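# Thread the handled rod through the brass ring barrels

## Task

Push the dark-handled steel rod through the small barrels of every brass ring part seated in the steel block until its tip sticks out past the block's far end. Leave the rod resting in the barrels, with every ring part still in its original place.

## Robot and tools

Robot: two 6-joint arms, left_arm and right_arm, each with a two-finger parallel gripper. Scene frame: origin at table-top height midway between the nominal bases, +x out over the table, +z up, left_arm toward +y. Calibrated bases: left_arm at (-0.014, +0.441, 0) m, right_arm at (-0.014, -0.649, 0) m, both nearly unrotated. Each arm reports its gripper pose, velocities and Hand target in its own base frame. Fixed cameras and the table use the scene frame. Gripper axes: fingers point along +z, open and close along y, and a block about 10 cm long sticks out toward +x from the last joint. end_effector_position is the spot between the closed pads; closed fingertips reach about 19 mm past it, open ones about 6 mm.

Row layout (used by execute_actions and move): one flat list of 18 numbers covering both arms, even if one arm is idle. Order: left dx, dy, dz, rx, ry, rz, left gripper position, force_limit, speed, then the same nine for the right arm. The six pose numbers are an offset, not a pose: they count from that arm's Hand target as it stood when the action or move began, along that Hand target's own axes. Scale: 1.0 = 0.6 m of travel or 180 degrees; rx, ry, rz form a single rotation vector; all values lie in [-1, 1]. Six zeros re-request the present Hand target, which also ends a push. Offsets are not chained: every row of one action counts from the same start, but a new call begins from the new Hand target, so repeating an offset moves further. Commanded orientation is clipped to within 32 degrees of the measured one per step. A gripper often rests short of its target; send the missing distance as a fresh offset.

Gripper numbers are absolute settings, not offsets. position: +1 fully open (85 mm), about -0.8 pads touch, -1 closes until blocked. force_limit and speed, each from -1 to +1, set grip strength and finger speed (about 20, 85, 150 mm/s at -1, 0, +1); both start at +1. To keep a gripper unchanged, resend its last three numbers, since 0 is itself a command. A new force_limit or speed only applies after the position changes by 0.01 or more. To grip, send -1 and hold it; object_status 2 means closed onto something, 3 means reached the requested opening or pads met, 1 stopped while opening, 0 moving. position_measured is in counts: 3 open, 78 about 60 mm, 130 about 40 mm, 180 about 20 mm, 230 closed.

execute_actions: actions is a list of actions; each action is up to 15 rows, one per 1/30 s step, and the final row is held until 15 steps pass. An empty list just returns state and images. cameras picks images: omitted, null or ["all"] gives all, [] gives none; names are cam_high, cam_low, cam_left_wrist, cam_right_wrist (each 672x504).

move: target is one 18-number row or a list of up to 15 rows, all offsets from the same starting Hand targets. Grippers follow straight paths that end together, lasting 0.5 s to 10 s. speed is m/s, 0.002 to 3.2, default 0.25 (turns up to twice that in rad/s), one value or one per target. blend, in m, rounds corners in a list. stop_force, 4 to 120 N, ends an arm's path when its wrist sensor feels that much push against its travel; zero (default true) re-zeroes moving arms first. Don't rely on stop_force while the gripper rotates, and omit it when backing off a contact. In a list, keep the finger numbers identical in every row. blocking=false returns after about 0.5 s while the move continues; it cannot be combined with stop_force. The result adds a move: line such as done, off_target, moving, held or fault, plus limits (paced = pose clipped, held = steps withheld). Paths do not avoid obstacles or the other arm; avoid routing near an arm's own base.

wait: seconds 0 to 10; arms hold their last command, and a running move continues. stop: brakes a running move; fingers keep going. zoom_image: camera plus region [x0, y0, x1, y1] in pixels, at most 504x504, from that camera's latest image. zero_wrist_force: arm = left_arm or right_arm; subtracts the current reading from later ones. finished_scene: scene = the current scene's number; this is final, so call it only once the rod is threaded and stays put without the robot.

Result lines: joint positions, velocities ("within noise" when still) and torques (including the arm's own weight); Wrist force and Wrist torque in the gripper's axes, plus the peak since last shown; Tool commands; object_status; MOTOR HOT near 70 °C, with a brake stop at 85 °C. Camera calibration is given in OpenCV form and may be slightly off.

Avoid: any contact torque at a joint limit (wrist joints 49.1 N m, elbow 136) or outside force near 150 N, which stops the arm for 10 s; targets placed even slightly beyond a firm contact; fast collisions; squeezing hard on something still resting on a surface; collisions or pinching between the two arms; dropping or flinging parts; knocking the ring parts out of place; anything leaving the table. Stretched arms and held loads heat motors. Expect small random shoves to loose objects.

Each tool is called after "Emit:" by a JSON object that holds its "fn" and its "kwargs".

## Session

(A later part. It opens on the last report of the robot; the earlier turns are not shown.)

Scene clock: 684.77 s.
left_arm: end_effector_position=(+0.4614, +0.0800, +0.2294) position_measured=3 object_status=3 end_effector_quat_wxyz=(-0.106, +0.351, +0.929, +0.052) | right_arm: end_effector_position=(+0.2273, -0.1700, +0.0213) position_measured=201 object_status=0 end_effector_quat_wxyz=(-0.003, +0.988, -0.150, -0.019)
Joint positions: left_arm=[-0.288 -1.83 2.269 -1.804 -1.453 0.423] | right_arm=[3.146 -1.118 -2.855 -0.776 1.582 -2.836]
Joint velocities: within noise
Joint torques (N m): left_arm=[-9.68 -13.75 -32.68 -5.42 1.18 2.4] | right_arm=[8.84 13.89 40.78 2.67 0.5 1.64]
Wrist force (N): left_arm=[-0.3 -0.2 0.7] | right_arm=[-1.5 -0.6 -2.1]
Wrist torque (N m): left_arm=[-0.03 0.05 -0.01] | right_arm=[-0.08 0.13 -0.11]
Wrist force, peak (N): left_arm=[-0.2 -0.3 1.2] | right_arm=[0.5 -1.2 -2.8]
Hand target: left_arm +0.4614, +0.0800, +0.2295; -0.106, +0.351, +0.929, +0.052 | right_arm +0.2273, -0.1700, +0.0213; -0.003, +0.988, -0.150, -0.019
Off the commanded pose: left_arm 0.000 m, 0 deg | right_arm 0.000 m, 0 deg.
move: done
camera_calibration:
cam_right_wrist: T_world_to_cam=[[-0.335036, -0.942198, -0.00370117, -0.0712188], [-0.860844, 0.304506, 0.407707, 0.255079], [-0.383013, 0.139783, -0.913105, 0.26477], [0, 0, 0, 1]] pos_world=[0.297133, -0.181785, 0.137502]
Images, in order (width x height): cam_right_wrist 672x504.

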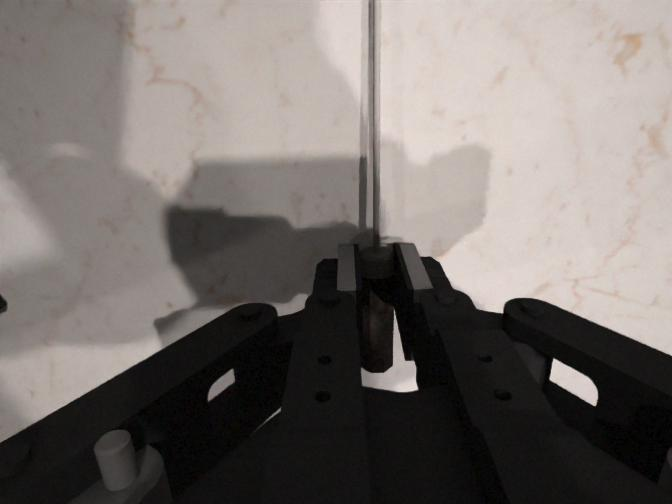

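Emit:
{"fn": "wait", "kwargs": {"seconds": 0.3, "cameras": ["cam_right_wrist"]}}

Emit:
{"fn": "zoom_image", "kwargs": {"camera": "cam_right_wrist", "region": [320, 200, 440, 290]}}

Scene clock: 691.07 s.
left_arm: end_effector_position=(+0.4614, +0.0800, +0.2294) position_measured=3 object_status=3 end_effector_quat_wxyz=(-0.106, +0.351, +0.929, +0.052) | right_arm: end_effector_position=(+0.2273, -0.1700, +0.0213) position_measured=201 object_status=2 end_effector_quat_wxyz=(-0.003, +0.988, -0.150, -0.019)
Joint positions: left_arm=[-0.288 -1.83 2.269 -1.804 -1.453 0.423] | right_arm=[3.146 -1.118 -2.855 -0.776 1.582 -2.836]
Joint velocities: within noise
Joint torques (N m): left_arm=[-9.83 -14.09 -32.43 -5.35 1.18 2.36] | right_arm=[8.68 10.6 35.01 5.27 -1.34 1.68]
Wrist force (N): left_arm=[-0.6 0.0 0.2] | right_arm=[-1.5 -0.6 -2.1]
Wrist torque (N m): left_arm=[0.01 0.10 -0.01] | right_arm=[-0.07 0.16 -0.11]
Wrist force, peak (N): left_arm=[0.2 -0.1 1.4] | right_arm=[-1.4 -0.8 -2.2]
Hand target: left_arm +0.4614, +0.0800, +0.2295; -0.106, +0.351, +0.929, +0.052 | right_arm +0.2273, -0.1700, +0.0213; -0.003, +0.988, -0.150, -0.019
Tool commands: left_gripper/position=+1.0 left_gripper/force_limit=+1.0 left_gripper/speed=+1.0 right_gripper/position=-1.0 right_gripper/force_limit=-1.0 right_gripper/speed=-1.0
Off the commanded pose: left_arm 0.000 m, 0 deg | right_arm 0.000 m, 0 deg.
wait: 0.30 s; at rest from the start
camera_calibration:
cam_right_wrist: T_world_to_cam=[[-0.335036, -0.942198, -0.00370117, -0.0712188], [-0.860844, 0.304506, 0.407707, 0.255079], [-0.383013, 0.139783, -0.913105, 0.26477], [0, 0, 0, 1]] pos_world=[0.297133, -0.181785, 0.137502]
Images, in order (width x height): cam_right_wrist 672x504.

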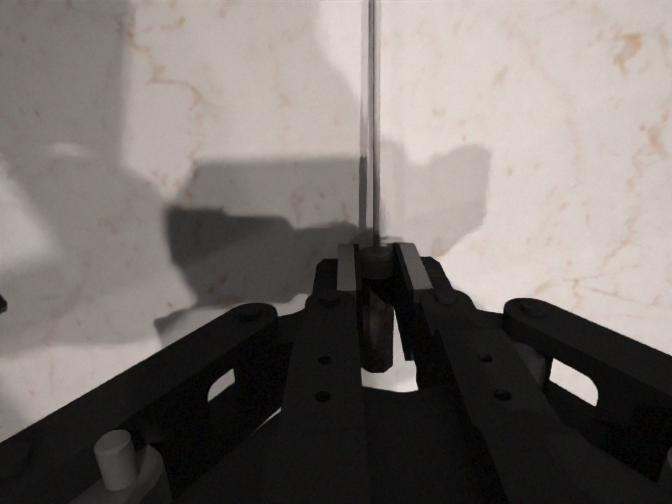

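Scaled by 4.200.

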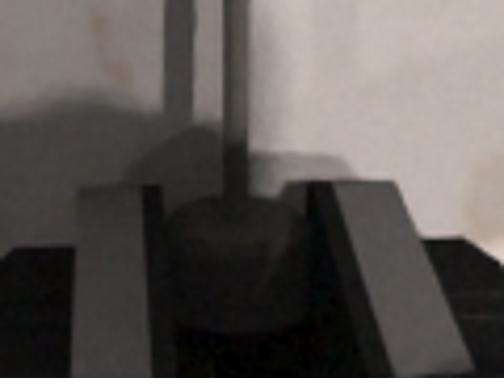

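Emit:
{"fn": "move", "kwargs": {"target": [[0,0,0,0,0,0,1,1,1,-0.0089,0,-0.2305,0,0,0,-1,-1,-1],[0,0,0,0,0,0,1,1,1,0.1308,-0.1218,-0.2358,-0.0120,0.0080,-0.6201,-1,-1,-1]], "speed": [0.1,0.25], "cameras": ["cam_right_wrist", "cam_high"]}}

Scene clock: 753.63 s.
left_arm: end_effector_position=(+0.4614, +0.0800, +0.2294) position_measured=3 object_status=3 end_effector_quat_wxyz=(-0.106, +0.351, +0.929, +0.052) | right_arm: end_effector_position=(+0.3291, -0.1251, +0.1597) position_measured=201 object_status=2 end_effector_quat_wxyz=(+0.000, +0.680, +0.733, +0.000)
Joint positions: left_arm=[-0.288 -1.83 2.269 -1.804 -1.453 0.423] | right_arm=[3.296 -1.013 -2.595 -1.105 1.57 -4.633]
Joint velocities: within noise
Joint torques (N m): left_arm=[-8.88 -13.91 -33.54 -5.54 1.24 2.19] | right_arm=[-7.51 -21.88 54.22 9.37 3.76 -2.46]
Wrist force (N): left_arm=[-0.6 -0.4 0.6] | right_arm=[-0.9 -0.1 0.3]
Wrist torque (N m): left_arm=[-0.07 0.09 0.00] | right_arm=[-0.10 0.15 -0.08]
Wrist force, peak (N): left_arm=[0.3 0.2 1.3] | right_arm=[-1.3 -0.7 -2.1]
Hand target: left_arm +0.4614, +0.0800, +0.2295; -0.106, +0.351, +0.929, +0.052 | right_arm +0.3291, -0.1251, +0.1597; +0.000, +0.680, +0.733, +0.000
Off the commanded pose: left_arm 0.000 m, 0 deg | right_arm 0.000 m, 0 deg.
move: done
camera_calibration:
cam_right_wrist: T_world_to_cam=[[0.999336, 0.0359717, -0.005807, -0.310724], [0.0355403, -0.927126, 0.373061, -0.170895], [0.00803582, -0.373019, -0.927789, 0.233391], [0, 0, 0, 1]] pos_world=[0.314716, -0.0602043, 0.278487]
Images, in order (width x height): cam_high 672x504, cam_right_wrist 672x504.

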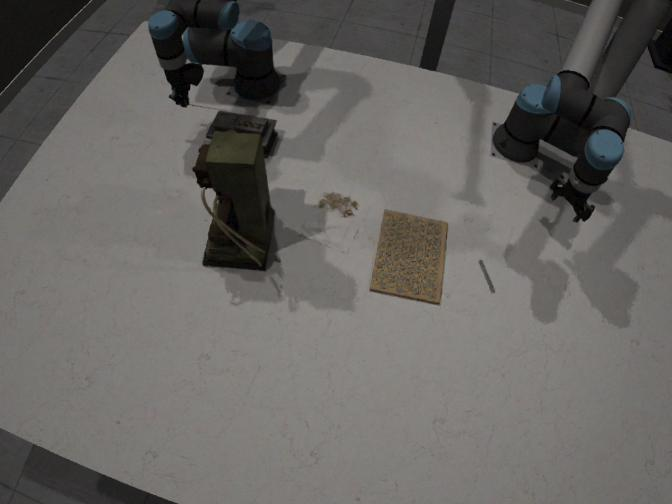

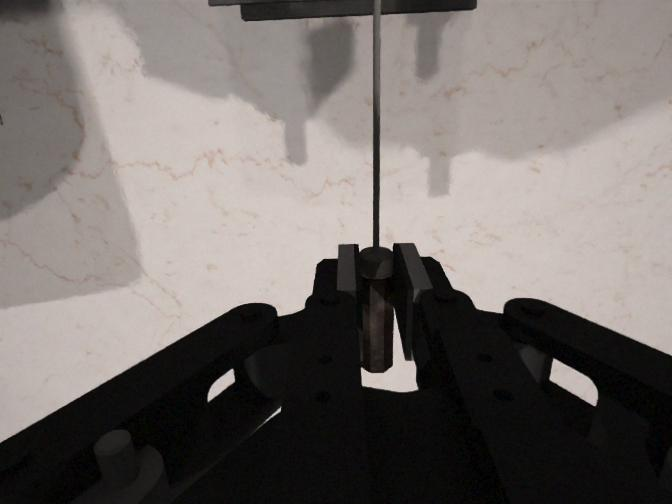

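Emit:
{"fn": "move", "kwargs": {"target": [-0.405,-0.6644,-0.1557,0,0,0,1,1,1,0,0,0,0,0,0,-1,-1,-1], "speed": 0.5, "cameras": []}}

Emit:
{"fn": "move", "kwargs": {"target": [-0.405,-0.6644,-0.1557,0.0211,-0.1656,0.2750,1,1,1,0,0,0,0,0,0,-1,-1,-1], "speed": 0.35, "cameras": ["cam_left_wrist", "cam_high"]}}

Scene clock: 826.07 s.
left_arm: end_effector_position=(+0.3897, -0.3899, +0.2550) position_measured=3 object_status=3 end_effector_quat_wxyz=(-0.106, +0.351, +0.929, +0.052) | right_arm: end_effector_position=(+0.3291, -0.1251, +0.1597) position_measured=201 object_status=2 end_effector_quat_wxyz=(+0.000, +0.680, +0.733, +0.000)
Joint positions: left_arm=[-1.074 -1.645 2.066 -1.762 -1.631 -0.345] | right_arm=[3.296 -1.013 -2.595 -1.105 1.57 -4.633]
Joint velocities: within noise
Joint torques (N m): left_arm=[-14.27 -26.14 -55.7 -6.23 -2.23 -2.77] | right_arm=[-7.56 -21.82 46.84 6.79 3.31 -2.22]
Wrist force (N): left_arm=[-0.2 0.4 0.4] | right_arm=[-0.7 -0.1 0.2]
Wrist torque (N m): left_arm=[0.08 0.01 -0.09] | right_arm=[-0.11 0.12 -0.08]
Wrist force, peak (N): left_arm=[-1.8 -2.9 0.1] | right_arm=[-1.3 -0.2 0.5]
Hand target: left_arm +0.3897, -0.3900, +0.2550; -0.106, +0.351, +0.929, +0.052 | right_arm +0.3291, -0.1251, +0.1597; +0.000, +0.680, +0.733, +0.000
Off the commanded pose: left_arm 0.000 m, 0 deg | right_arm 0.000 m, 0 deg.
move: done
No camera images: "cameras" was empty.

Scene clock: 828.13 s.
left_arm: end_effector_position=(+0.3181, -0.8599, +0.2805) position_measured=3 object_status=3 end_effector_quat_wxyz=(+0.106, +0.701, +0.696, -0.116) | right_arm: end_effector_position=(+0.3291, -0.1251, +0.1597) position_measured=201 object_status=2 end_effector_quat_wxyz=(+0.000, +0.680, +0.733, +0.000)
Joint positions: left_arm=[-1.385 -1.256 1.707 -2.329 -1.643 0.182] | right_arm=[3.296 -1.013 -2.595 -1.105 1.57 -4.633]
Joint velocities: within noise
Joint torques (N m): left_arm=[-12.05 -57.22 -57.22 -7.76 -2.39 3.91] | right_arm=[-7.02 -21.03 44.48 6.28 3.46 -2.2]
Wrist force (N): left_arm=[0.6 1.0 -0.1] | right_arm=[-0.7 0.0 0.4]
Wrist torque (N m): left_arm=[0.08 -0.15 0.02] | right_arm=[-0.08 0.13 -0.08]
Wrist force, peak (N): left_arm=[1.2 2.8 1.3] | right_arm=[-1.1 -0.2 0.6]
Hand target: left_arm +0.3180, -0.8600, +0.2805; +0.106, +0.701, +0.696, -0.116 | right_arm +0.3291, -0.1251, +0.1597; +0.000, +0.680, +0.733, +0.000
Off the commanded pose: left_arm 0.000 m, 0 deg | right_arm 0.000 m, 0 deg.
move: done
camera_calibration:
cam_left_wrist: T_world_to_cam=[[0.999303, 0.00399879, -0.0371281, -0.292872], [0.0269264, -0.766049, 0.642218, -0.835211], [-0.0258738, -0.642769, -0.765623, -0.202372], [0, 0, 0, 1]] pos_world=[0.309921, -0.76872, 0.370573]
Images, in order (width x height): cam_high 672x504, cam_left_wrist 672x504.

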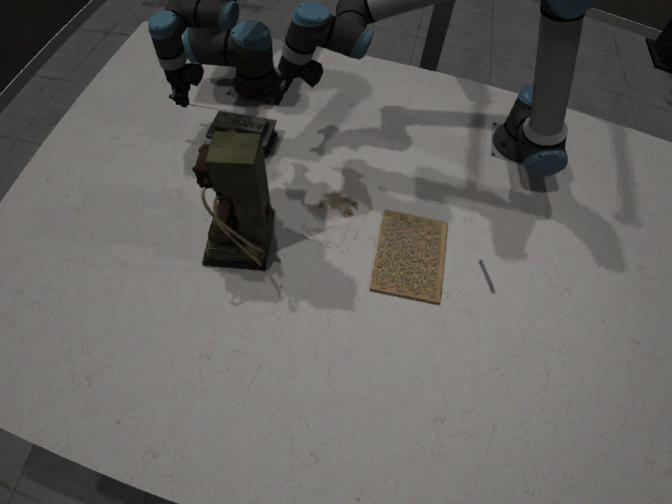

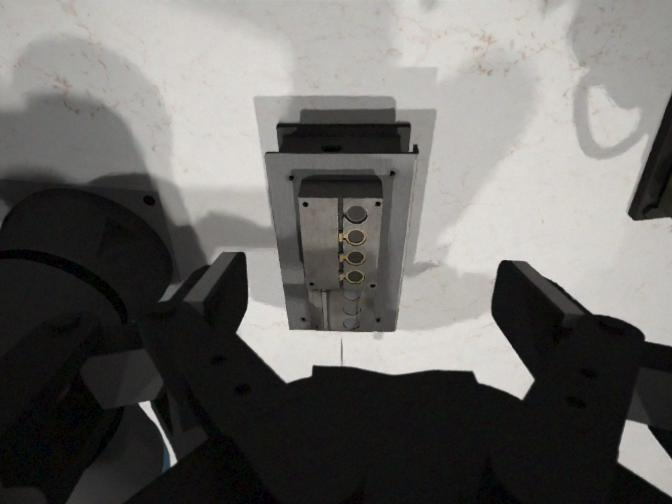

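Emit:
{"fn": "zoom_image", "kwargs": {"camera": "cam_left_wrist", "region": [280, 160, 420, 300]}}

Emit:
{"fn": "zoom_image", "kwargs": {"camera": "cam_left_wrist", "region": [290, 250, 410, 370]}}

Scaled by 3.600.

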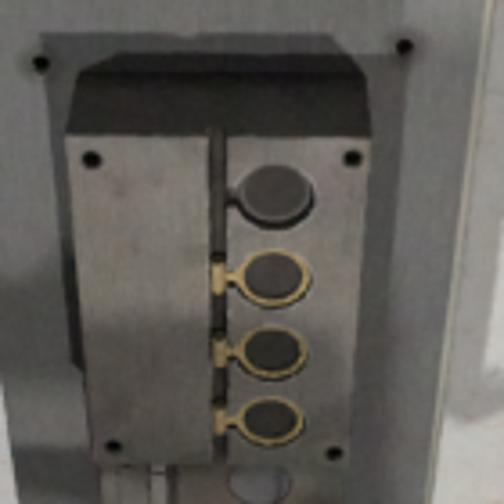

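Scaled by 4.200.

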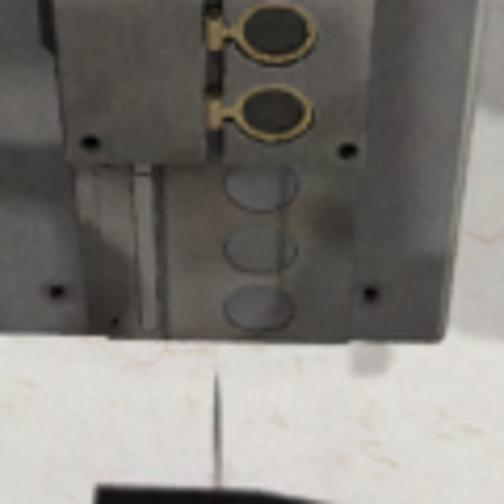

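Emit:
{"fn": "move", "kwargs": {"target": [-0.1242,0.0037,0.2165,0,0,0,1,1,1,0,0,0,0,0,0,-1,-1,-1], "speed": 0.2, "cameras": ["cam_left_wrist"]}}

Emit:
{"fn": "zoom_image", "kwargs": {"camera": "cam_left_wrist", "region": [330, 150, 410, 210]}}

Emit:
{"fn": "zoom_image", "kwargs": {"camera": "cam_left_wrist", "region": [330, 205, 410, 265]}}

Scene clock: 847.43 s.
left_arm: end_effector_position=(+0.3179, -0.9710, +0.1801) position_measured=3 object_status=3 end_effector_quat_wxyz=(+0.106, +0.701, +0.696, -0.116) | right_arm: end_effector_position=(+0.3291, -0.1251, +0.1597) position_measured=201 object_status=2 end_effector_quat_wxyz=(+0.000, +0.680, +0.733, +0.000)
Joint positions: left_arm=[-1.407 -1.026 1.56 -2.414 -1.636 0.161] | right_arm=[3.296 -1.013 -2.595 -1.105 1.57 -4.633]
Joint velocities: within noise
Joint torques (N m): left_arm=[-12.42 -75.64 -55.2 -7.86 1.54 -2.79] | right_arm=[-6.08 -19.79 42.2 5.68 3.34 -2.23]
Wrist force (N): left_arm=[0.7 0.5 0.4] | right_arm=[-1.0 -0.1 0.6]
Wrist torque (N m): left_arm=[-0.03 -0.17 0.02] | right_arm=[-0.11 0.17 -0.08]
Wrist force, peak (N): left_arm=[1.8 0.7 -1.6] | right_arm=[-1.2 -0.2 0.3]
Hand target: left_arm +0.3179, -0.9711, +0.1800; +0.106, +0.701, +0.696, -0.116 | right_arm +0.3291, -0.1251, +0.1597; +0.000, +0.680, +0.733, +0.000
Off the commanded pose: left_arm 0.000 m, 0 deg | right_arm 0.000 m, 0 deg.
move: done
camera_calibration:
cam_left_wrist: T_world_to_cam=[[0.999303, 0.00385237, -0.0371422, -0.29608], [0.0268269, -0.765961, 0.642327, -0.855833], [-0.025975, -0.642875, -0.76553, -0.350809], [0, 0, 0, 1]] pos_world=[0.309721, -0.879921, 0.270173]
Images, in order (width x height): cam_left_wrist 672x504.

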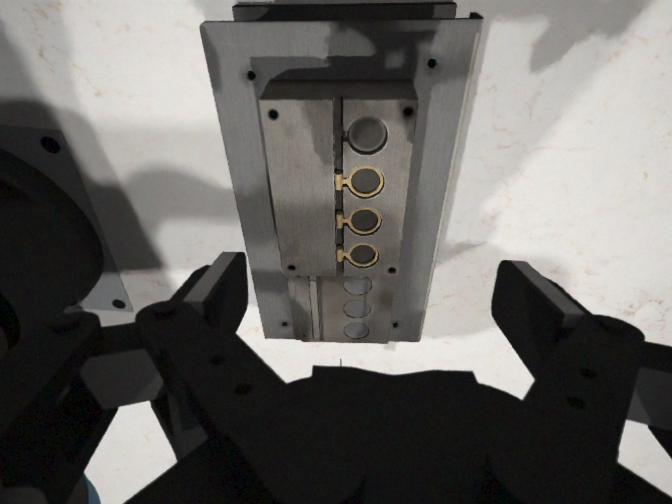

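Scaled by 6.300.

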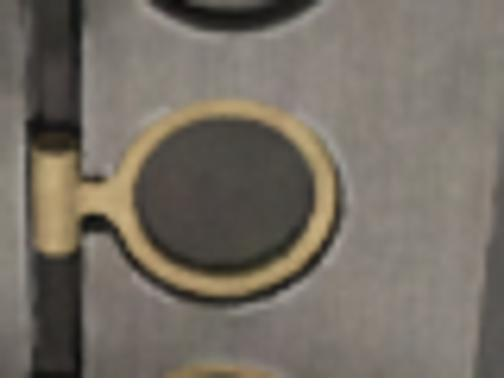

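Scaled by 6.300.

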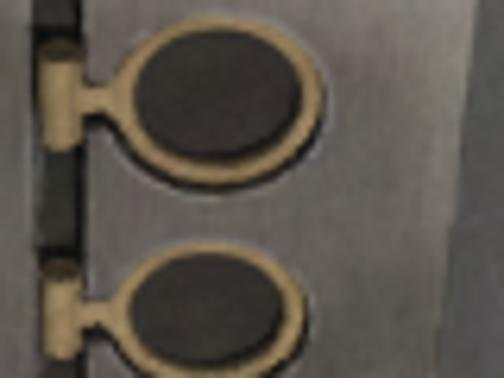

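Emit:
{"fn": "move", "kwargs": {"target": [0.1963,-0.008,0.0178,-0.0170,-0.2111,-0.0015,1,1,1,0,0,0,0,0,0,-1,-1,-1], "speed": 0.25, "cameras": ["cam_left_wrist"]}}

Emit:
{"fn": "zoom_image", "kwargs": {"camera": "cam_left_wrist", "region": [230, 140, 440, 300]}}

Scene clock: 965.03 s.
left_arm: end_effector_position=(+0.3136, -0.8624, +0.1335) position_measured=3 object_status=3 end_effector_quat_wxyz=(+0.345, +0.621, +0.628, -0.320) | right_arm: end_effector_position=(+0.3291, -0.1251, +0.1597) position_measured=201 object_status=2 end_effector_quat_wxyz=(+0.000, +0.680, +0.733, +0.000)
Joint positions: left_arm=[-1.373 -0.995 2.067 -3.616 -1.699 0.119] | right_arm=[3.296 -1.013 -2.595 -1.105 1.57 -4.633]
Joint velocities: within noise
Joint torques (N m): left_arm=[9.9 -60.05 -13.11 -7.94 -2.34 -2.62] | right_arm=[-4.84 -18.65 42.12 4.46 3.23 -2.17]
Wrist force (N): left_arm=[0.1 1.2 -0.6] | right_arm=[-0.8 0.0 0.5]
Wrist torque (N m): left_arm=[0.10 -0.08 -0.03] | right_arm=[-0.10 0.13 -0.08]
Wrist force, peak (N): left_arm=[2.0 1.2 -1.1] | right_arm=[-1.1 -0.1 0.5]
Hand target: left_arm +0.3136, -0.8624, +0.1334; +0.345, +0.621, +0.628, -0.320 | right_arm +0.3291, -0.1251, +0.1597; +0.000, +0.680, +0.733, +0.000
Off the commanded pose: left_arm 0.000 m, 0 deg | right_arm 0.000 m, 0 deg.
move: done
camera_calibration:
cam_left_wrist: T_world_to_cam=[[0.999775, 0.0211588, -0.00125597, -0.28393], [0.00561625, -0.207305, 0.97826, -0.298909], [0.0204385, -0.978048, -0.207377, -0.694789], [0, 0, 0, 1]] pos_world=[0.299745, -0.735494, 0.147971]
Images, in order (width x height): cam_left_wrist 672x504.

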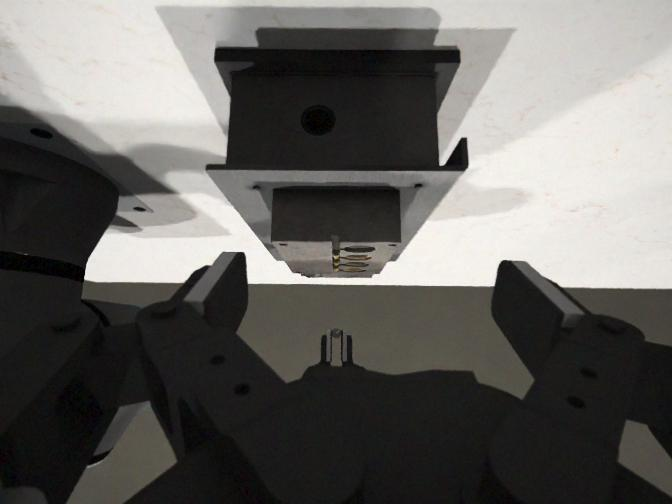

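Scaled by 2.400.

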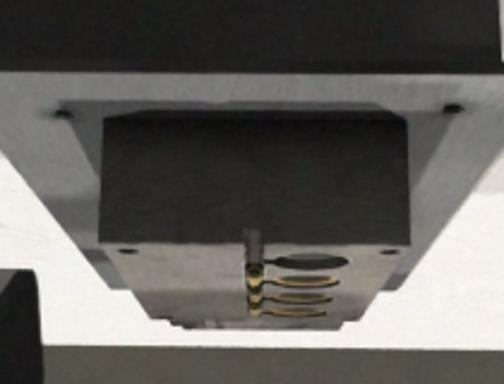

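Emit:
{"fn": "zoom_image", "kwargs": {"camera": "cam_left_wrist", "region": [318, 228, 358, 278]}}

Emit:
{"fn": "zoom_image", "kwargs": {"camera": "cam_left_wrist", "region": [310, 300, 370, 370]}}

Scaled by 10.080.

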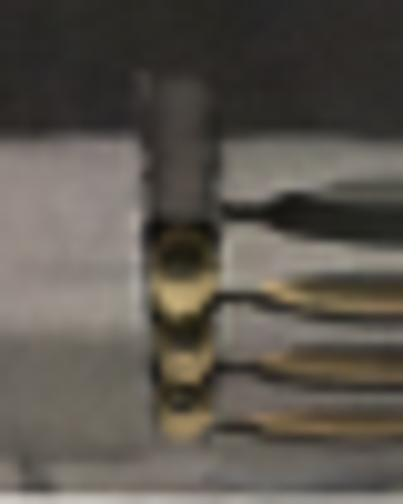

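Scaled by 7.200.

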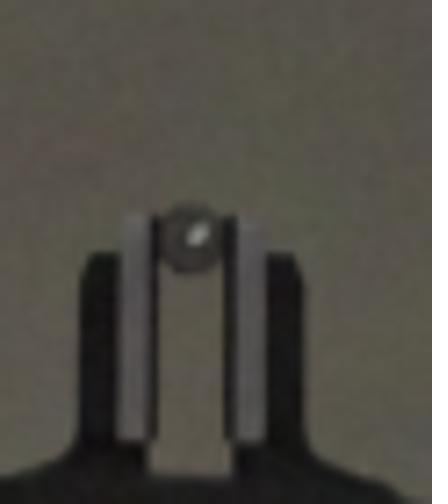

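Emit:
{"fn": "move", "kwargs": {"target": [0.0370,-0.0005,0.0243,-0.0014,-0.0666,-0.0014,1,1,1,0,0,0,0,0,0,-1,-1,-1], "speed": 0.15, "cameras": ["cam_left_wrist"]}}

Emit:
{"fn": "zoom_image", "kwargs": {"camera": "cam_left_wrist", "region": [306, 220, 366, 280]}}

Scene clock: 1052.30 s.
left_arm: end_effector_position=(+0.3140, -0.8620, +0.1069) position_measured=3 object_status=3 end_effector_quat_wxyz=(+0.409, +0.582, +0.590, -0.382) | right_arm: end_effector_position=(+0.3291, -0.1251, +0.1597) position_measured=201 object_status=2 end_effector_quat_wxyz=(+0.000, +0.680, +0.733, +0.000)
Joint positions: left_arm=[-1.365 -0.845 2.065 -3.974 -1.723 0.089] | right_arm=[3.296 -1.013 -2.595 -1.105 1.57 -4.633]
Joint velocities: within noise
Joint torques (N m): left_arm=[9.49 -66.16 -31.45 -7.07 -2.21 -2.7] | right_arm=[-4.01 -19.13 42.4 3.73 3.37 -2.08]
Wrist force (N): left_arm=[0.2 1.2 -0.7] | right_arm=[-0.8 0.0 0.2]
Wrist torque (N m): left_arm=[0.06 -0.12 -0.04] | right_arm=[-0.08 0.13 -0.08]
Wrist force, peak (N): left_arm=[0.5 1.5 -1.3] | right_arm=[-0.9 -0.1 0.9]
Hand target: left_arm +0.3140, -0.8620, +0.1069; +0.409, +0.582, +0.590, -0.382 | right_arm +0.3291, -0.1251, +0.1597; +0.000, +0.680, +0.733, +0.000
Off the commanded pose: left_arm 0.000 m, 0 deg | right_arm 0.000 m, 0 deg.
move: done
camera_calibration:
cam_left_wrist: T_world_to_cam=[[0.99977, 0.0214037, -0.00161604, -0.284098], [0.0016068, 0.000449283, 0.999999, -0.0948341], [0.0214044, -0.999771, 0.000414789, -0.741286], [0, 0, 0, 1]] pos_world=[0.300052, -0.734992, 0.0946823]
Images, in order (width x height): cam_left_wrist 672x504.

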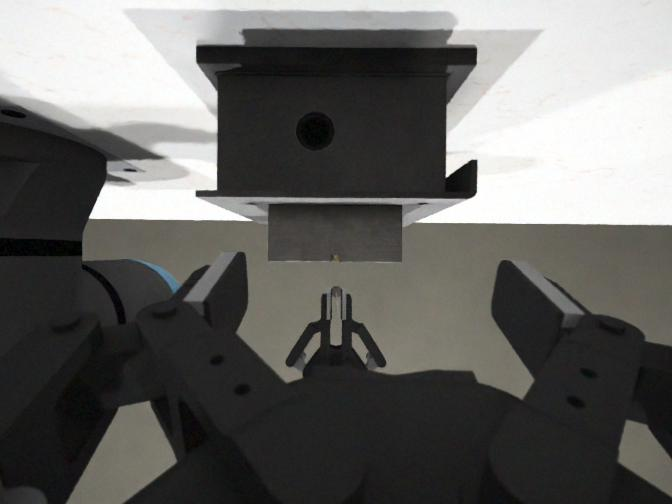

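Scaled by 8.400.

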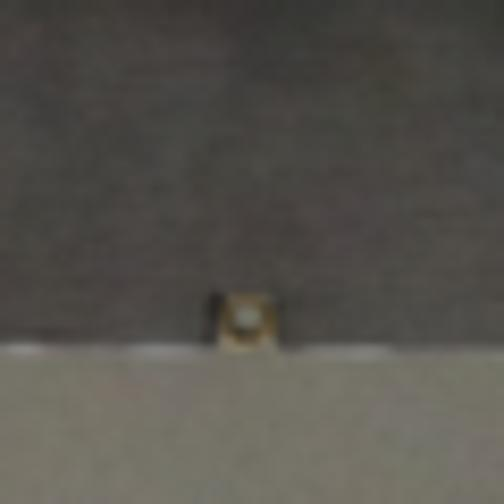

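Emit:
{"fn": "zoom_image", "kwargs": {"camera": "cam_left_wrist", "region": [324, 246, 348, 270]}}

Emit:
{"fn": "zoom_image", "kwargs": {"camera": "cam_left_wrist", "region": [306, 270, 366, 360]}}

Scaled by 21.000.

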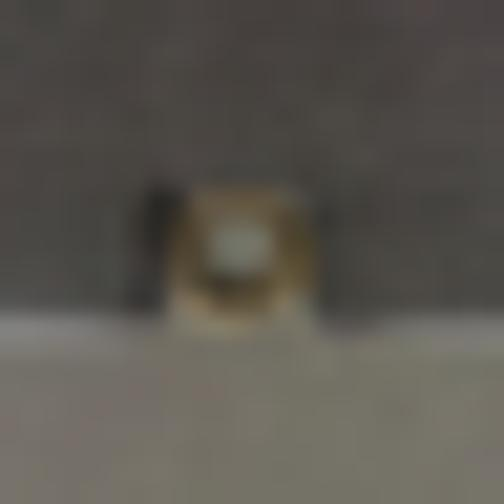

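Scaled by 5.600.

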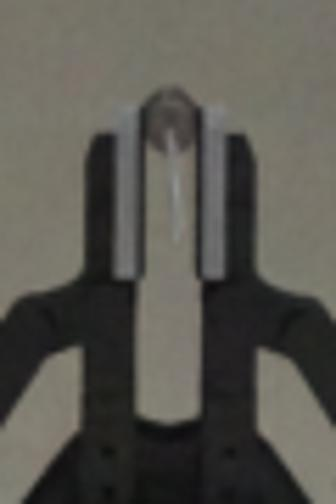

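Emit:
{"fn": "move", "kwargs": {"target": [0,0,0,0,0,0,1,1,1,0,-0.0025,0.0583,0,-0.0056,0,-1,-1,-1], "speed": 0.08, "cameras": ["cam_left_wrist"]}}

Emit:
{"fn": "zoom_image", "kwargs": {"camera": "cam_left_wrist", "region": [306, 240, 366, 300]}}

Scene clock: 1094.23 s.
left_arm: end_effector_position=(+0.3140, -0.8620, +0.1069) position_measured=3 object_status=3 end_effector_quat_wxyz=(+0.409, +0.582, +0.590, -0.382) | right_arm: end_effector_position=(+0.3276, -0.1252, +0.1247) position_measured=201 object_status=2 end_effector_quat_wxyz=(+0.007, +0.680, +0.733, -0.006)
Joint positions: left_arm=[-1.365 -0.845 2.065 -3.975 -1.723 0.089] | right_arm=[3.313 -1.057 -2.648 -1.009 1.553 -4.617]
Joint velocities: within noise
Joint torques (N m): left_arm=[3.58 -64.92 -24.92 -5.1 -1.73 -2.71] | right_arm=[11.96 -21.1 37.65 10.02 -1.94 2.15]
Wrist force (N): left_arm=[0.2 1.2 -0.5] | right_arm=[-1.2 -0.2 0.0]
Wrist torque (N m): left_arm=[0.06 -0.11 -0.04] | right_arm=[-0.04 0.23 -0.04]
Wrist force, peak (N): left_arm=[0.4 1.5 -1.2] | right_arm=[-1.3 -0.2 -0.8]
Hand target: left_arm +0.3140, -0.8620, +0.1069; +0.409, +0.582, +0.590, -0.382 | right_arm +0.3276, -0.1252, +0.1247; +0.007, +0.680, +0.733, -0.006
Off the commanded pose: left_arm 0.000 m, 0 deg | right_arm 0.000 m, 0 deg.
move: done
camera_calibration:
cam_left_wrist: T_world_to_cam=[[0.99977, 0.0214037, -0.00161828, -0.284098], [0.00160903, 0.000449333, 0.999999, -0.0948347], [0.0214044, -0.999771, 0.000414791, -0.741286], [0, 0, 0, 1]] pos_world=[0.300052, -0.734992, 0.0946823]
Images, in order (width x height): cam_left_wrist 672x504.

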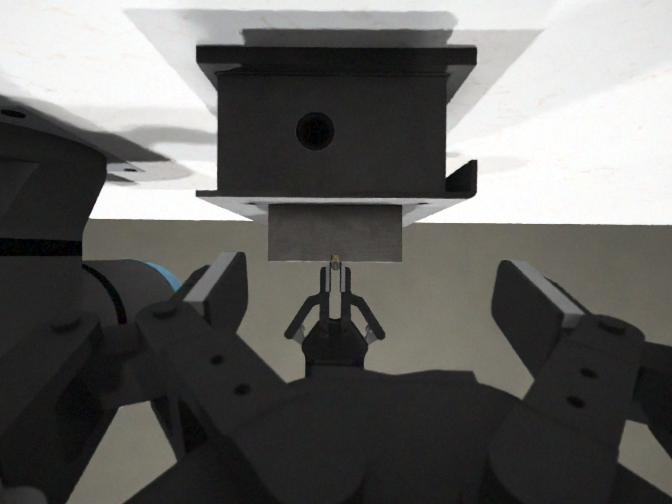

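Scaled by 8.400.

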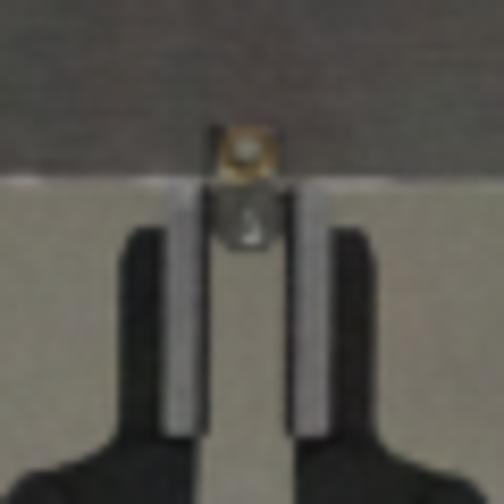

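Emit:
{"fn": "zoom_image", "kwargs": {"camera": "cam_left_wrist", "region": [322, 250, 350, 278]}}

Scaled by 18.000.

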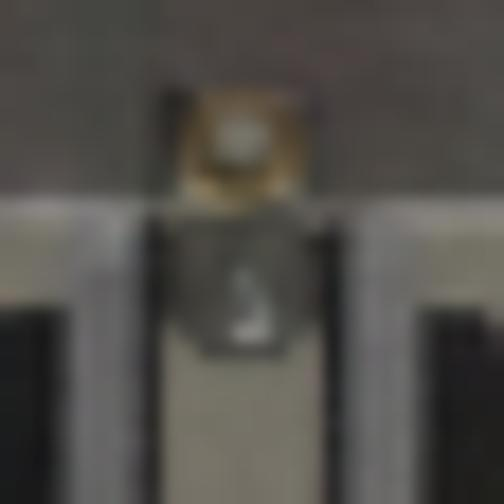

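Emit:
{"fn": "move", "kwargs": {"target": [0,0,0,0,0,0,1,1,1,0,-0.0008,0.0125,0,0,0,-1,-1,-1], "speed": 0.04, "cameras": ["cam_left_wrist"]}}

Emit:
{"fn": "zoom_image", "kwargs": {"camera": "cam_left_wrist", "region": [322, 246, 350, 274]}}

Scene clock: 1114.17 s.
left_arm: end_effector_position=(+0.3140, -0.8620, +0.1069) position_measured=3 object_status=3 end_effector_quat_wxyz=(+0.409, +0.582, +0.590, -0.382) | right_arm: end_effector_position=(+0.3271, -0.1254, +0.1172) position_measured=201 object_status=2 end_effector_quat_wxyz=(+0.007, +0.680, +0.733, -0.006)
Joint positions: left_arm=[-1.365 -0.845 2.065 -3.975 -1.723 0.089] | right_arm=[3.313 -1.07 -2.659 -0.985 1.553 -4.617]
Joint velocities: within noise
Joint torques (N m): left_arm=[-1.42 -65.71 -19.04 -6.36 -1.11 -2.59] | right_arm=[-7.48 -16.78 38.71 9.42 -1.77 -1.78]
Wrist force (N): left_arm=[0.9 1.3 -0.4] | right_arm=[-1.6 0.0 0.0]
Wrist torque (N m): left_arm=[0.06 -0.23 -0.04] | right_arm=[0.01 0.29 -0.05]
Wrist force, peak (N): left_arm=[1.0 1.5 -1.1] | right_arm=[-1.6 0.0 0.0]
Hand target: left_arm +0.3140, -0.8620, +0.1069; +0.409, +0.582, +0.590, -0.382 | right_arm +0.3271, -0.1254, +0.1172; +0.007, +0.680, +0.733, -0.006
Off the commanded pose: left_arm 0.000 m, 0 deg | right_arm 0.000 m, 0 deg.
move: done
camera_calibration:
cam_left_wrist: T_world_to_cam=[[0.99977, 0.0214035, -0.00161819, -0.284098], [0.0016068, 0.000549306, 0.999999, -0.0947608], [0.0214044, -0.999771, 0.000514789, -0.741295], [0, 0, 0, 1]] pos_world=[0.300052, -0.734993, 0.0946825]
Images, in order (width x height): cam_left_wrist 672x504.

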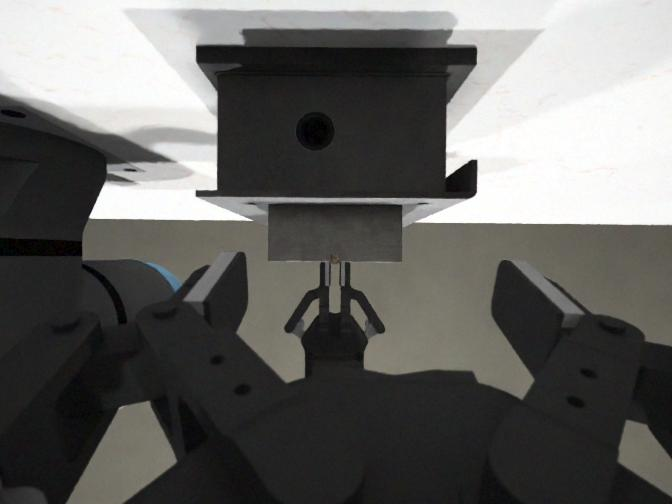

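Scaled by 18.000.

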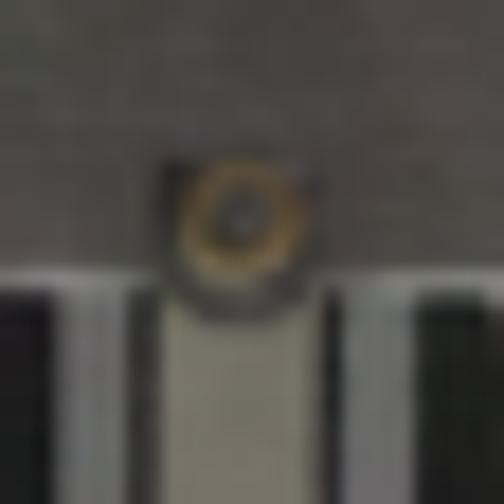

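Emit:
{"fn": "zoom_image", "kwargs": {"camera": "cam_left_wrist", "region": [328, 250, 344, 266]}}

Scaled by 31.500.

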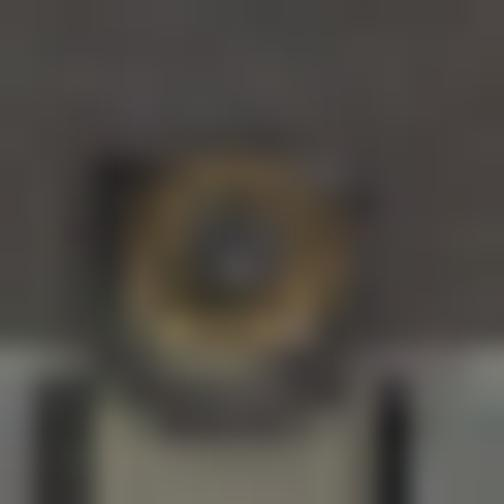

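Emit:
{"fn": "move", "kwargs": {"target": [0,0,0,0,0,0,1,1,1,0,0,0.0043,0,0.0046,0,-1,-1,-1], "speed": 0.03, "cameras": ["cam_left_wrist"]}}

Emit:
{"fn": "zoom_image", "kwargs": {"camera": "cam_left_wrist", "region": [328, 250, 344, 266]}}

Emit:
{"fn": "zoom_image", "kwargs": {"camera": "cam_left_wrist", "region": [316, 246, 356, 286]}}

Scene clock: 1185.10 s.
left_arm: end_effector_position=(+0.3140, -0.8620, +0.1069) position_measured=3 object_status=3 end_effector_quat_wxyz=(+0.409, +0.582, +0.590, -0.382) | right_arm: end_effector_position=(+0.3271, -0.1254, +0.1146) position_measured=201 object_status=2 end_effector_quat_wxyz=(+0.001, +0.680, +0.733, -0.001)
Joint positions: left_arm=[-1.365 -0.845 2.065 -3.975 -1.723 0.089] | right_arm=[3.299 -1.082 -2.66 -0.971 1.567 -4.63]
Joint velocities: within noise
Joint torques (N m): left_arm=[-6.42 -65.23 -13.9 -6.08 -0.28 -2.59] | right_arm=[-8.02 -18.68 37.85 9.16 3.37 -1.84]
Wrist force (N): left_arm=[0.5 1.2 -0.8] | right_arm=[-1.1 -0.1 0.1]
Wrist torque (N m): left_arm=[0.05 -0.16 -0.04] | right_arm=[-0.02 0.20 -0.06]
Wrist force, peak (N): left_arm=[1.0 1.6 -0.8] | right_arm=[-1.6 -0.1 0.4]
Hand target: left_arm +0.3140, -0.8620, +0.1069; +0.409, +0.582, +0.590, -0.382 | right_arm +0.3271, -0.1254, +0.1146; +0.001, +0.680, +0.733, -0.001
Off the commanded pose: left_arm 0.000 m, 0 deg | right_arm 0.000 m, 0 deg.
move: done
camera_calibration:
cam_left_wrist: T_world_to_cam=[[0.99977, 0.0214035, -0.00161819, -0.284098], [0.0016068, 0.000549306, 0.999999, -0.0947608], [0.0214044, -0.999771, 0.000514789, -0.741295], [0, 0, 0, 1]] pos_world=[0.300052, -0.734993, 0.0946825]
Images, in order (width x height): cam_left_wrist 672x504.

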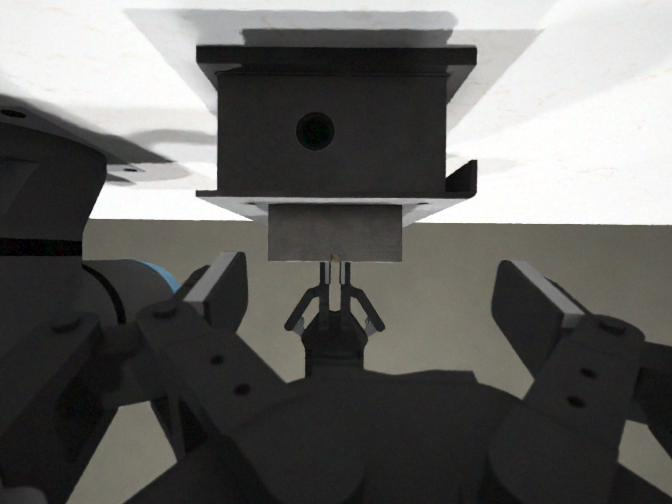

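Scaled by 31.500.

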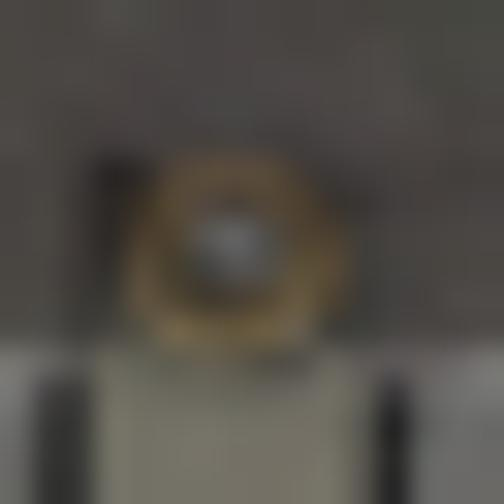

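Scaled by 12.600.

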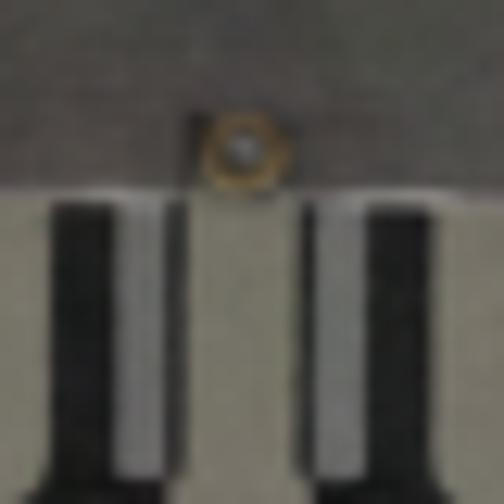

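Emit:
{"fn": "move", "kwargs": {"target": [0,0,0,0,0,0,1,1,1,0.05,0,-0.00014,0,0,0,-1,-1,-1], "speed": 0.02, "stop_force": 4, "cameras": ["cam_left_wrist"]}}

Emit:
{"fn": "zoom_image", "kwargs": {"camera": "cam_left_wrist", "region": [328, 250, 344, 266]}}

Emit:
{"fn": "zoom_image", "kwargs": {"camera": "cam_left_wrist", "region": [316, 246, 356, 286]}}

Scene clock: 1199.80 s.
left_arm: end_effector_position=(+0.3140, -0.8620, +0.1069) position_measured=3 object_status=3 end_effector_quat_wxyz=(+0.409, +0.582, +0.590, -0.382) | right_arm: end_effector_position=(+0.3249, -0.0955, +0.1146) position_measured=201 object_status=2 end_effector_quat_wxyz=(+0.001, +0.680, +0.733, -0.001)
Joint positions: left_arm=[-1.365 -0.845 2.065 -3.975 -1.723 0.089] | right_arm=[3.399 -1.041 -2.675 -0.997 1.567 -4.53]
Joint velocities: within noise
Joint torques (N m): left_arm=[-5.51 -66.01 -7.49 -5.77 -0.1 -2.56] | right_arm=[10.63 16.17 39.23 1.69 -1.65 2.37]
Wrist force (N): left_arm=[0.6 0.9 -1.1] | right_arm=[-1.3 -0.2 -0.3]
Wrist torque (N m): left_arm=[0.00 -0.18 -0.04] | right_arm=[-0.06 0.31 -0.07]
Wrist force, peak (N): left_arm=[0.6 1.7 -0.9] | right_arm=[-1.7 0.0 0.1]
Hand target: left_arm +0.3140, -0.8620, +0.1069; +0.409, +0.582, +0.590, -0.382 | right_arm +0.3249, -0.0955, +0.1146; +0.001, +0.680, +0.733, -0.001
Off the commanded pose: left_arm 0.000 m, 0 deg | right_arm 0.000 m, 0 deg.
move: done
camera_calibration:
cam_left_wrist: T_world_to_cam=[[0.99977, 0.0214037, -0.00161828, -0.284098], [0.00160903, 0.000449333, 0.999999, -0.0948347], [0.0214044, -0.999771, 0.000414791, -0.741286], [0, 0, 0, 1]] pos_world=[0.300052, -0.734992, 0.0946823]
Images, in order (width x height): cam_left_wrist 672x504.

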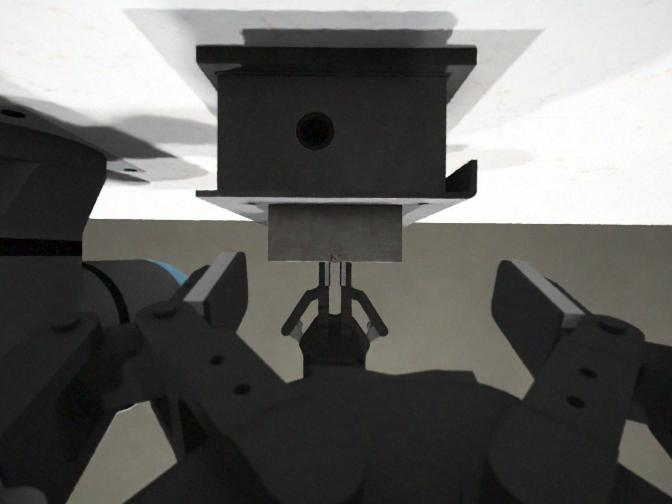

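Scaled by 31.500.

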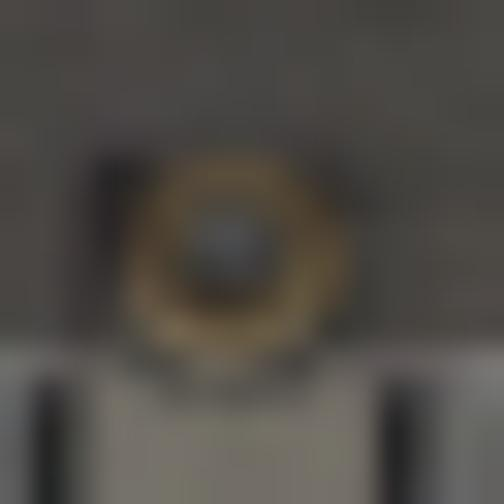

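Scaled by 12.600.

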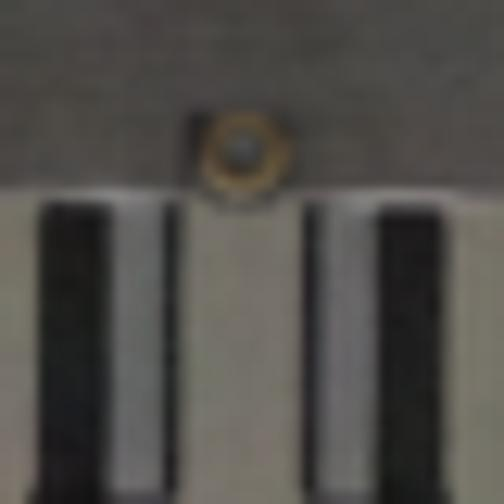

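Emit:
{"fn": "move", "kwargs": {"target": [0,0,0,0,0,0,1,1,1,0.0333,0,-0.0001,0,0,0,-1,-1,-1], "speed": 0.015, "stop_force": 4, "cameras": ["cam_left_wrist"]}}

Emit:
{"fn": "zoom_image", "kwargs": {"camera": "cam_left_wrist", "region": [328, 250, 344, 266]}}

Emit:
{"fn": "zoom_image", "kwargs": {"camera": "cam_left_wrist", "region": [316, 246, 356, 286]}}

Scene clock: 1210.33 s.
left_arm: end_effector_position=(+0.3140, -0.8620, +0.1069) position_measured=3 object_status=3 end_effector_quat_wxyz=(+0.409, +0.582, +0.590, -0.382) | right_arm: end_effector_position=(+0.3233, -0.0756, +0.1146) position_measured=201 object_status=2 end_effector_quat_wxyz=(+0.001, +0.680, +0.733, -0.001)
Joint positions: left_arm=[-1.365 -0.845 2.065 -3.975 -1.723 0.089] | right_arm=[3.468 -1.018 -2.683 -1.012 1.567 -4.462]
Joint velocities: within noise
Joint torques (N m): left_arm=[-5.99 -67.32 -7.92 -5.61 -0.05 -2.5] | right_arm=[11.56 13.9 40.22 1.89 -1.42 2.19]
Wrist force (N): left_arm=[0.6 1.6 -0.5] | right_arm=[-0.6 -0.1 -0.2]
Wrist torque (N m): left_arm=[0.12 -0.17 -0.03] | right_arm=[-0.08 0.21 -0.13]
Wrist force, peak (N): left_arm=[0.8 1.6 -0.9] | right_arm=[-1.6 -0.1 -0.2]
Hand target: left_arm +0.3140, -0.8620, +0.1069; +0.409, +0.582, +0.590, -0.382 | right_arm +0.3233, -0.0756, +0.1146; +0.001, +0.680, +0.733, -0.001
Off the commanded pose: left_arm 0.000 m, 0 deg | right_arm 0.000 m, 0 deg.
move: done
camera_calibration:
cam_left_wrist: T_world_to_cam=[[0.99977, 0.0214037, -0.00161828, -0.284098], [0.00160903, 0.000449333, 0.999999, -0.0948347], [0.0214044, -0.999771, 0.000414791, -0.741286], [0, 0, 0, 1]] pos_world=[0.300052, -0.734992, 0.0946823]
Images, in order (width x height): cam_left_wrist 672x504.

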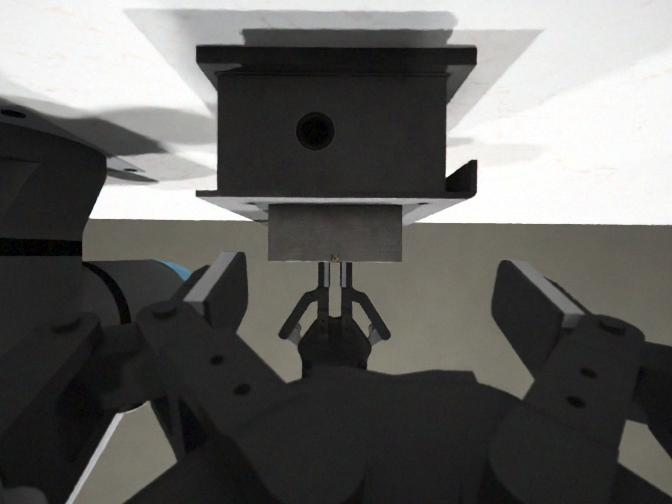

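Scaled by 31.500.

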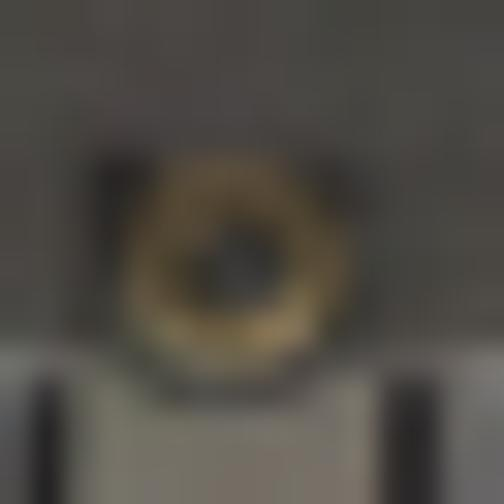

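Scaled by 12.600.

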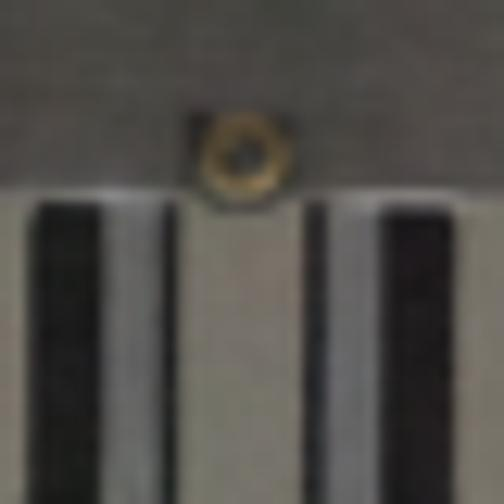

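Emit:
{"fn": "move", "kwargs": {"target": [0,0,0,0,0,0,1,1,1,0.0333,0,-0.0001,0,0,0,-1,-1,-1], "speed": 0.015, "stop_force": 4, "cameras": ["cam_left_wrist"]}}

Emit:
{"fn": "zoom_image", "kwargs": {"camera": "cam_left_wrist", "region": [328, 250, 344, 266]}}

Emit:
{"fn": "zoom_image", "kwargs": {"camera": "cam_left_wrist", "region": [316, 246, 356, 286]}}

Scene clock: 1232.77 s.
left_arm: end_effector_position=(+0.3140, -0.8620, +0.1069) position_measured=3 object_status=3 end_effector_quat_wxyz=(+0.409, +0.582, +0.590, -0.382) | right_arm: end_effector_position=(+0.3218, -0.0557, +0.1145) position_measured=201 object_status=2 end_effector_quat_wxyz=(+0.001, +0.680, +0.733, -0.001)
Joint positions: left_arm=[-1.365 -0.845 2.065 -3.975 -1.723 0.089] | right_arm=[3.536 -0.998 -2.69 -1.026 1.567 -4.394]
Joint velocities: within noise
Joint torques (N m): left_arm=[-4.92 -67.85 -8.51 -5.48 -0.13 -2.22] | right_arm=[10.74 13.35 40.24 1.59 -1.31 2.17]
Wrist force (N): left_arm=[0.7 1.3 -0.2] | right_arm=[-0.6 -0.5 -0.6]
Wrist torque (N m): left_arm=[0.07 -0.19 -0.04] | right_arm=[-0.16 0.15 -0.07]
Wrist force, peak (N): left_arm=[0.5 1.7 -0.9] | right_arm=[-1.0 -0.1 -0.1]
Hand target: left_arm +0.3140, -0.8620, +0.1069; +0.409, +0.582, +0.590, -0.382 | right_arm +0.3218, -0.0557, +0.1145; +0.001, +0.680, +0.733, -0.001
Off the commanded pose: left_arm 0.000 m, 0 deg | right_arm 0.000 m, 0 deg.
move: done
camera_calibration:
cam_left_wrist: T_world_to_cam=[[0.99977, 0.0214037, -0.00161828, -0.284098], [0.00160903, 0.000449333, 0.999999, -0.0948347], [0.0214044, -0.999771, 0.000414791, -0.741286], [0, 0, 0, 1]] pos_world=[0.300052, -0.734992, 0.0946823]
Images, in order (width x height): cam_left_wrist 672x504.

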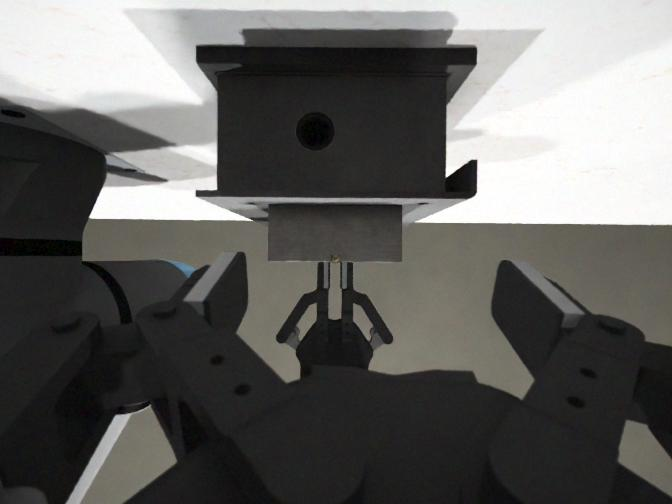

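Scaled by 31.500.

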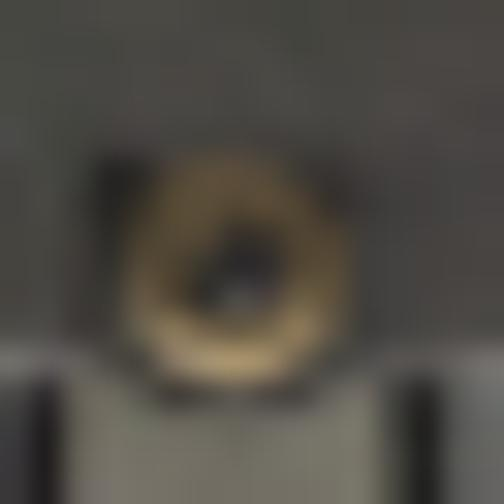

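Scaled by 12.600.

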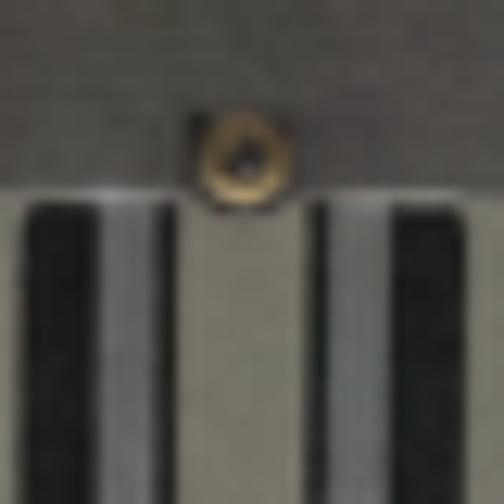

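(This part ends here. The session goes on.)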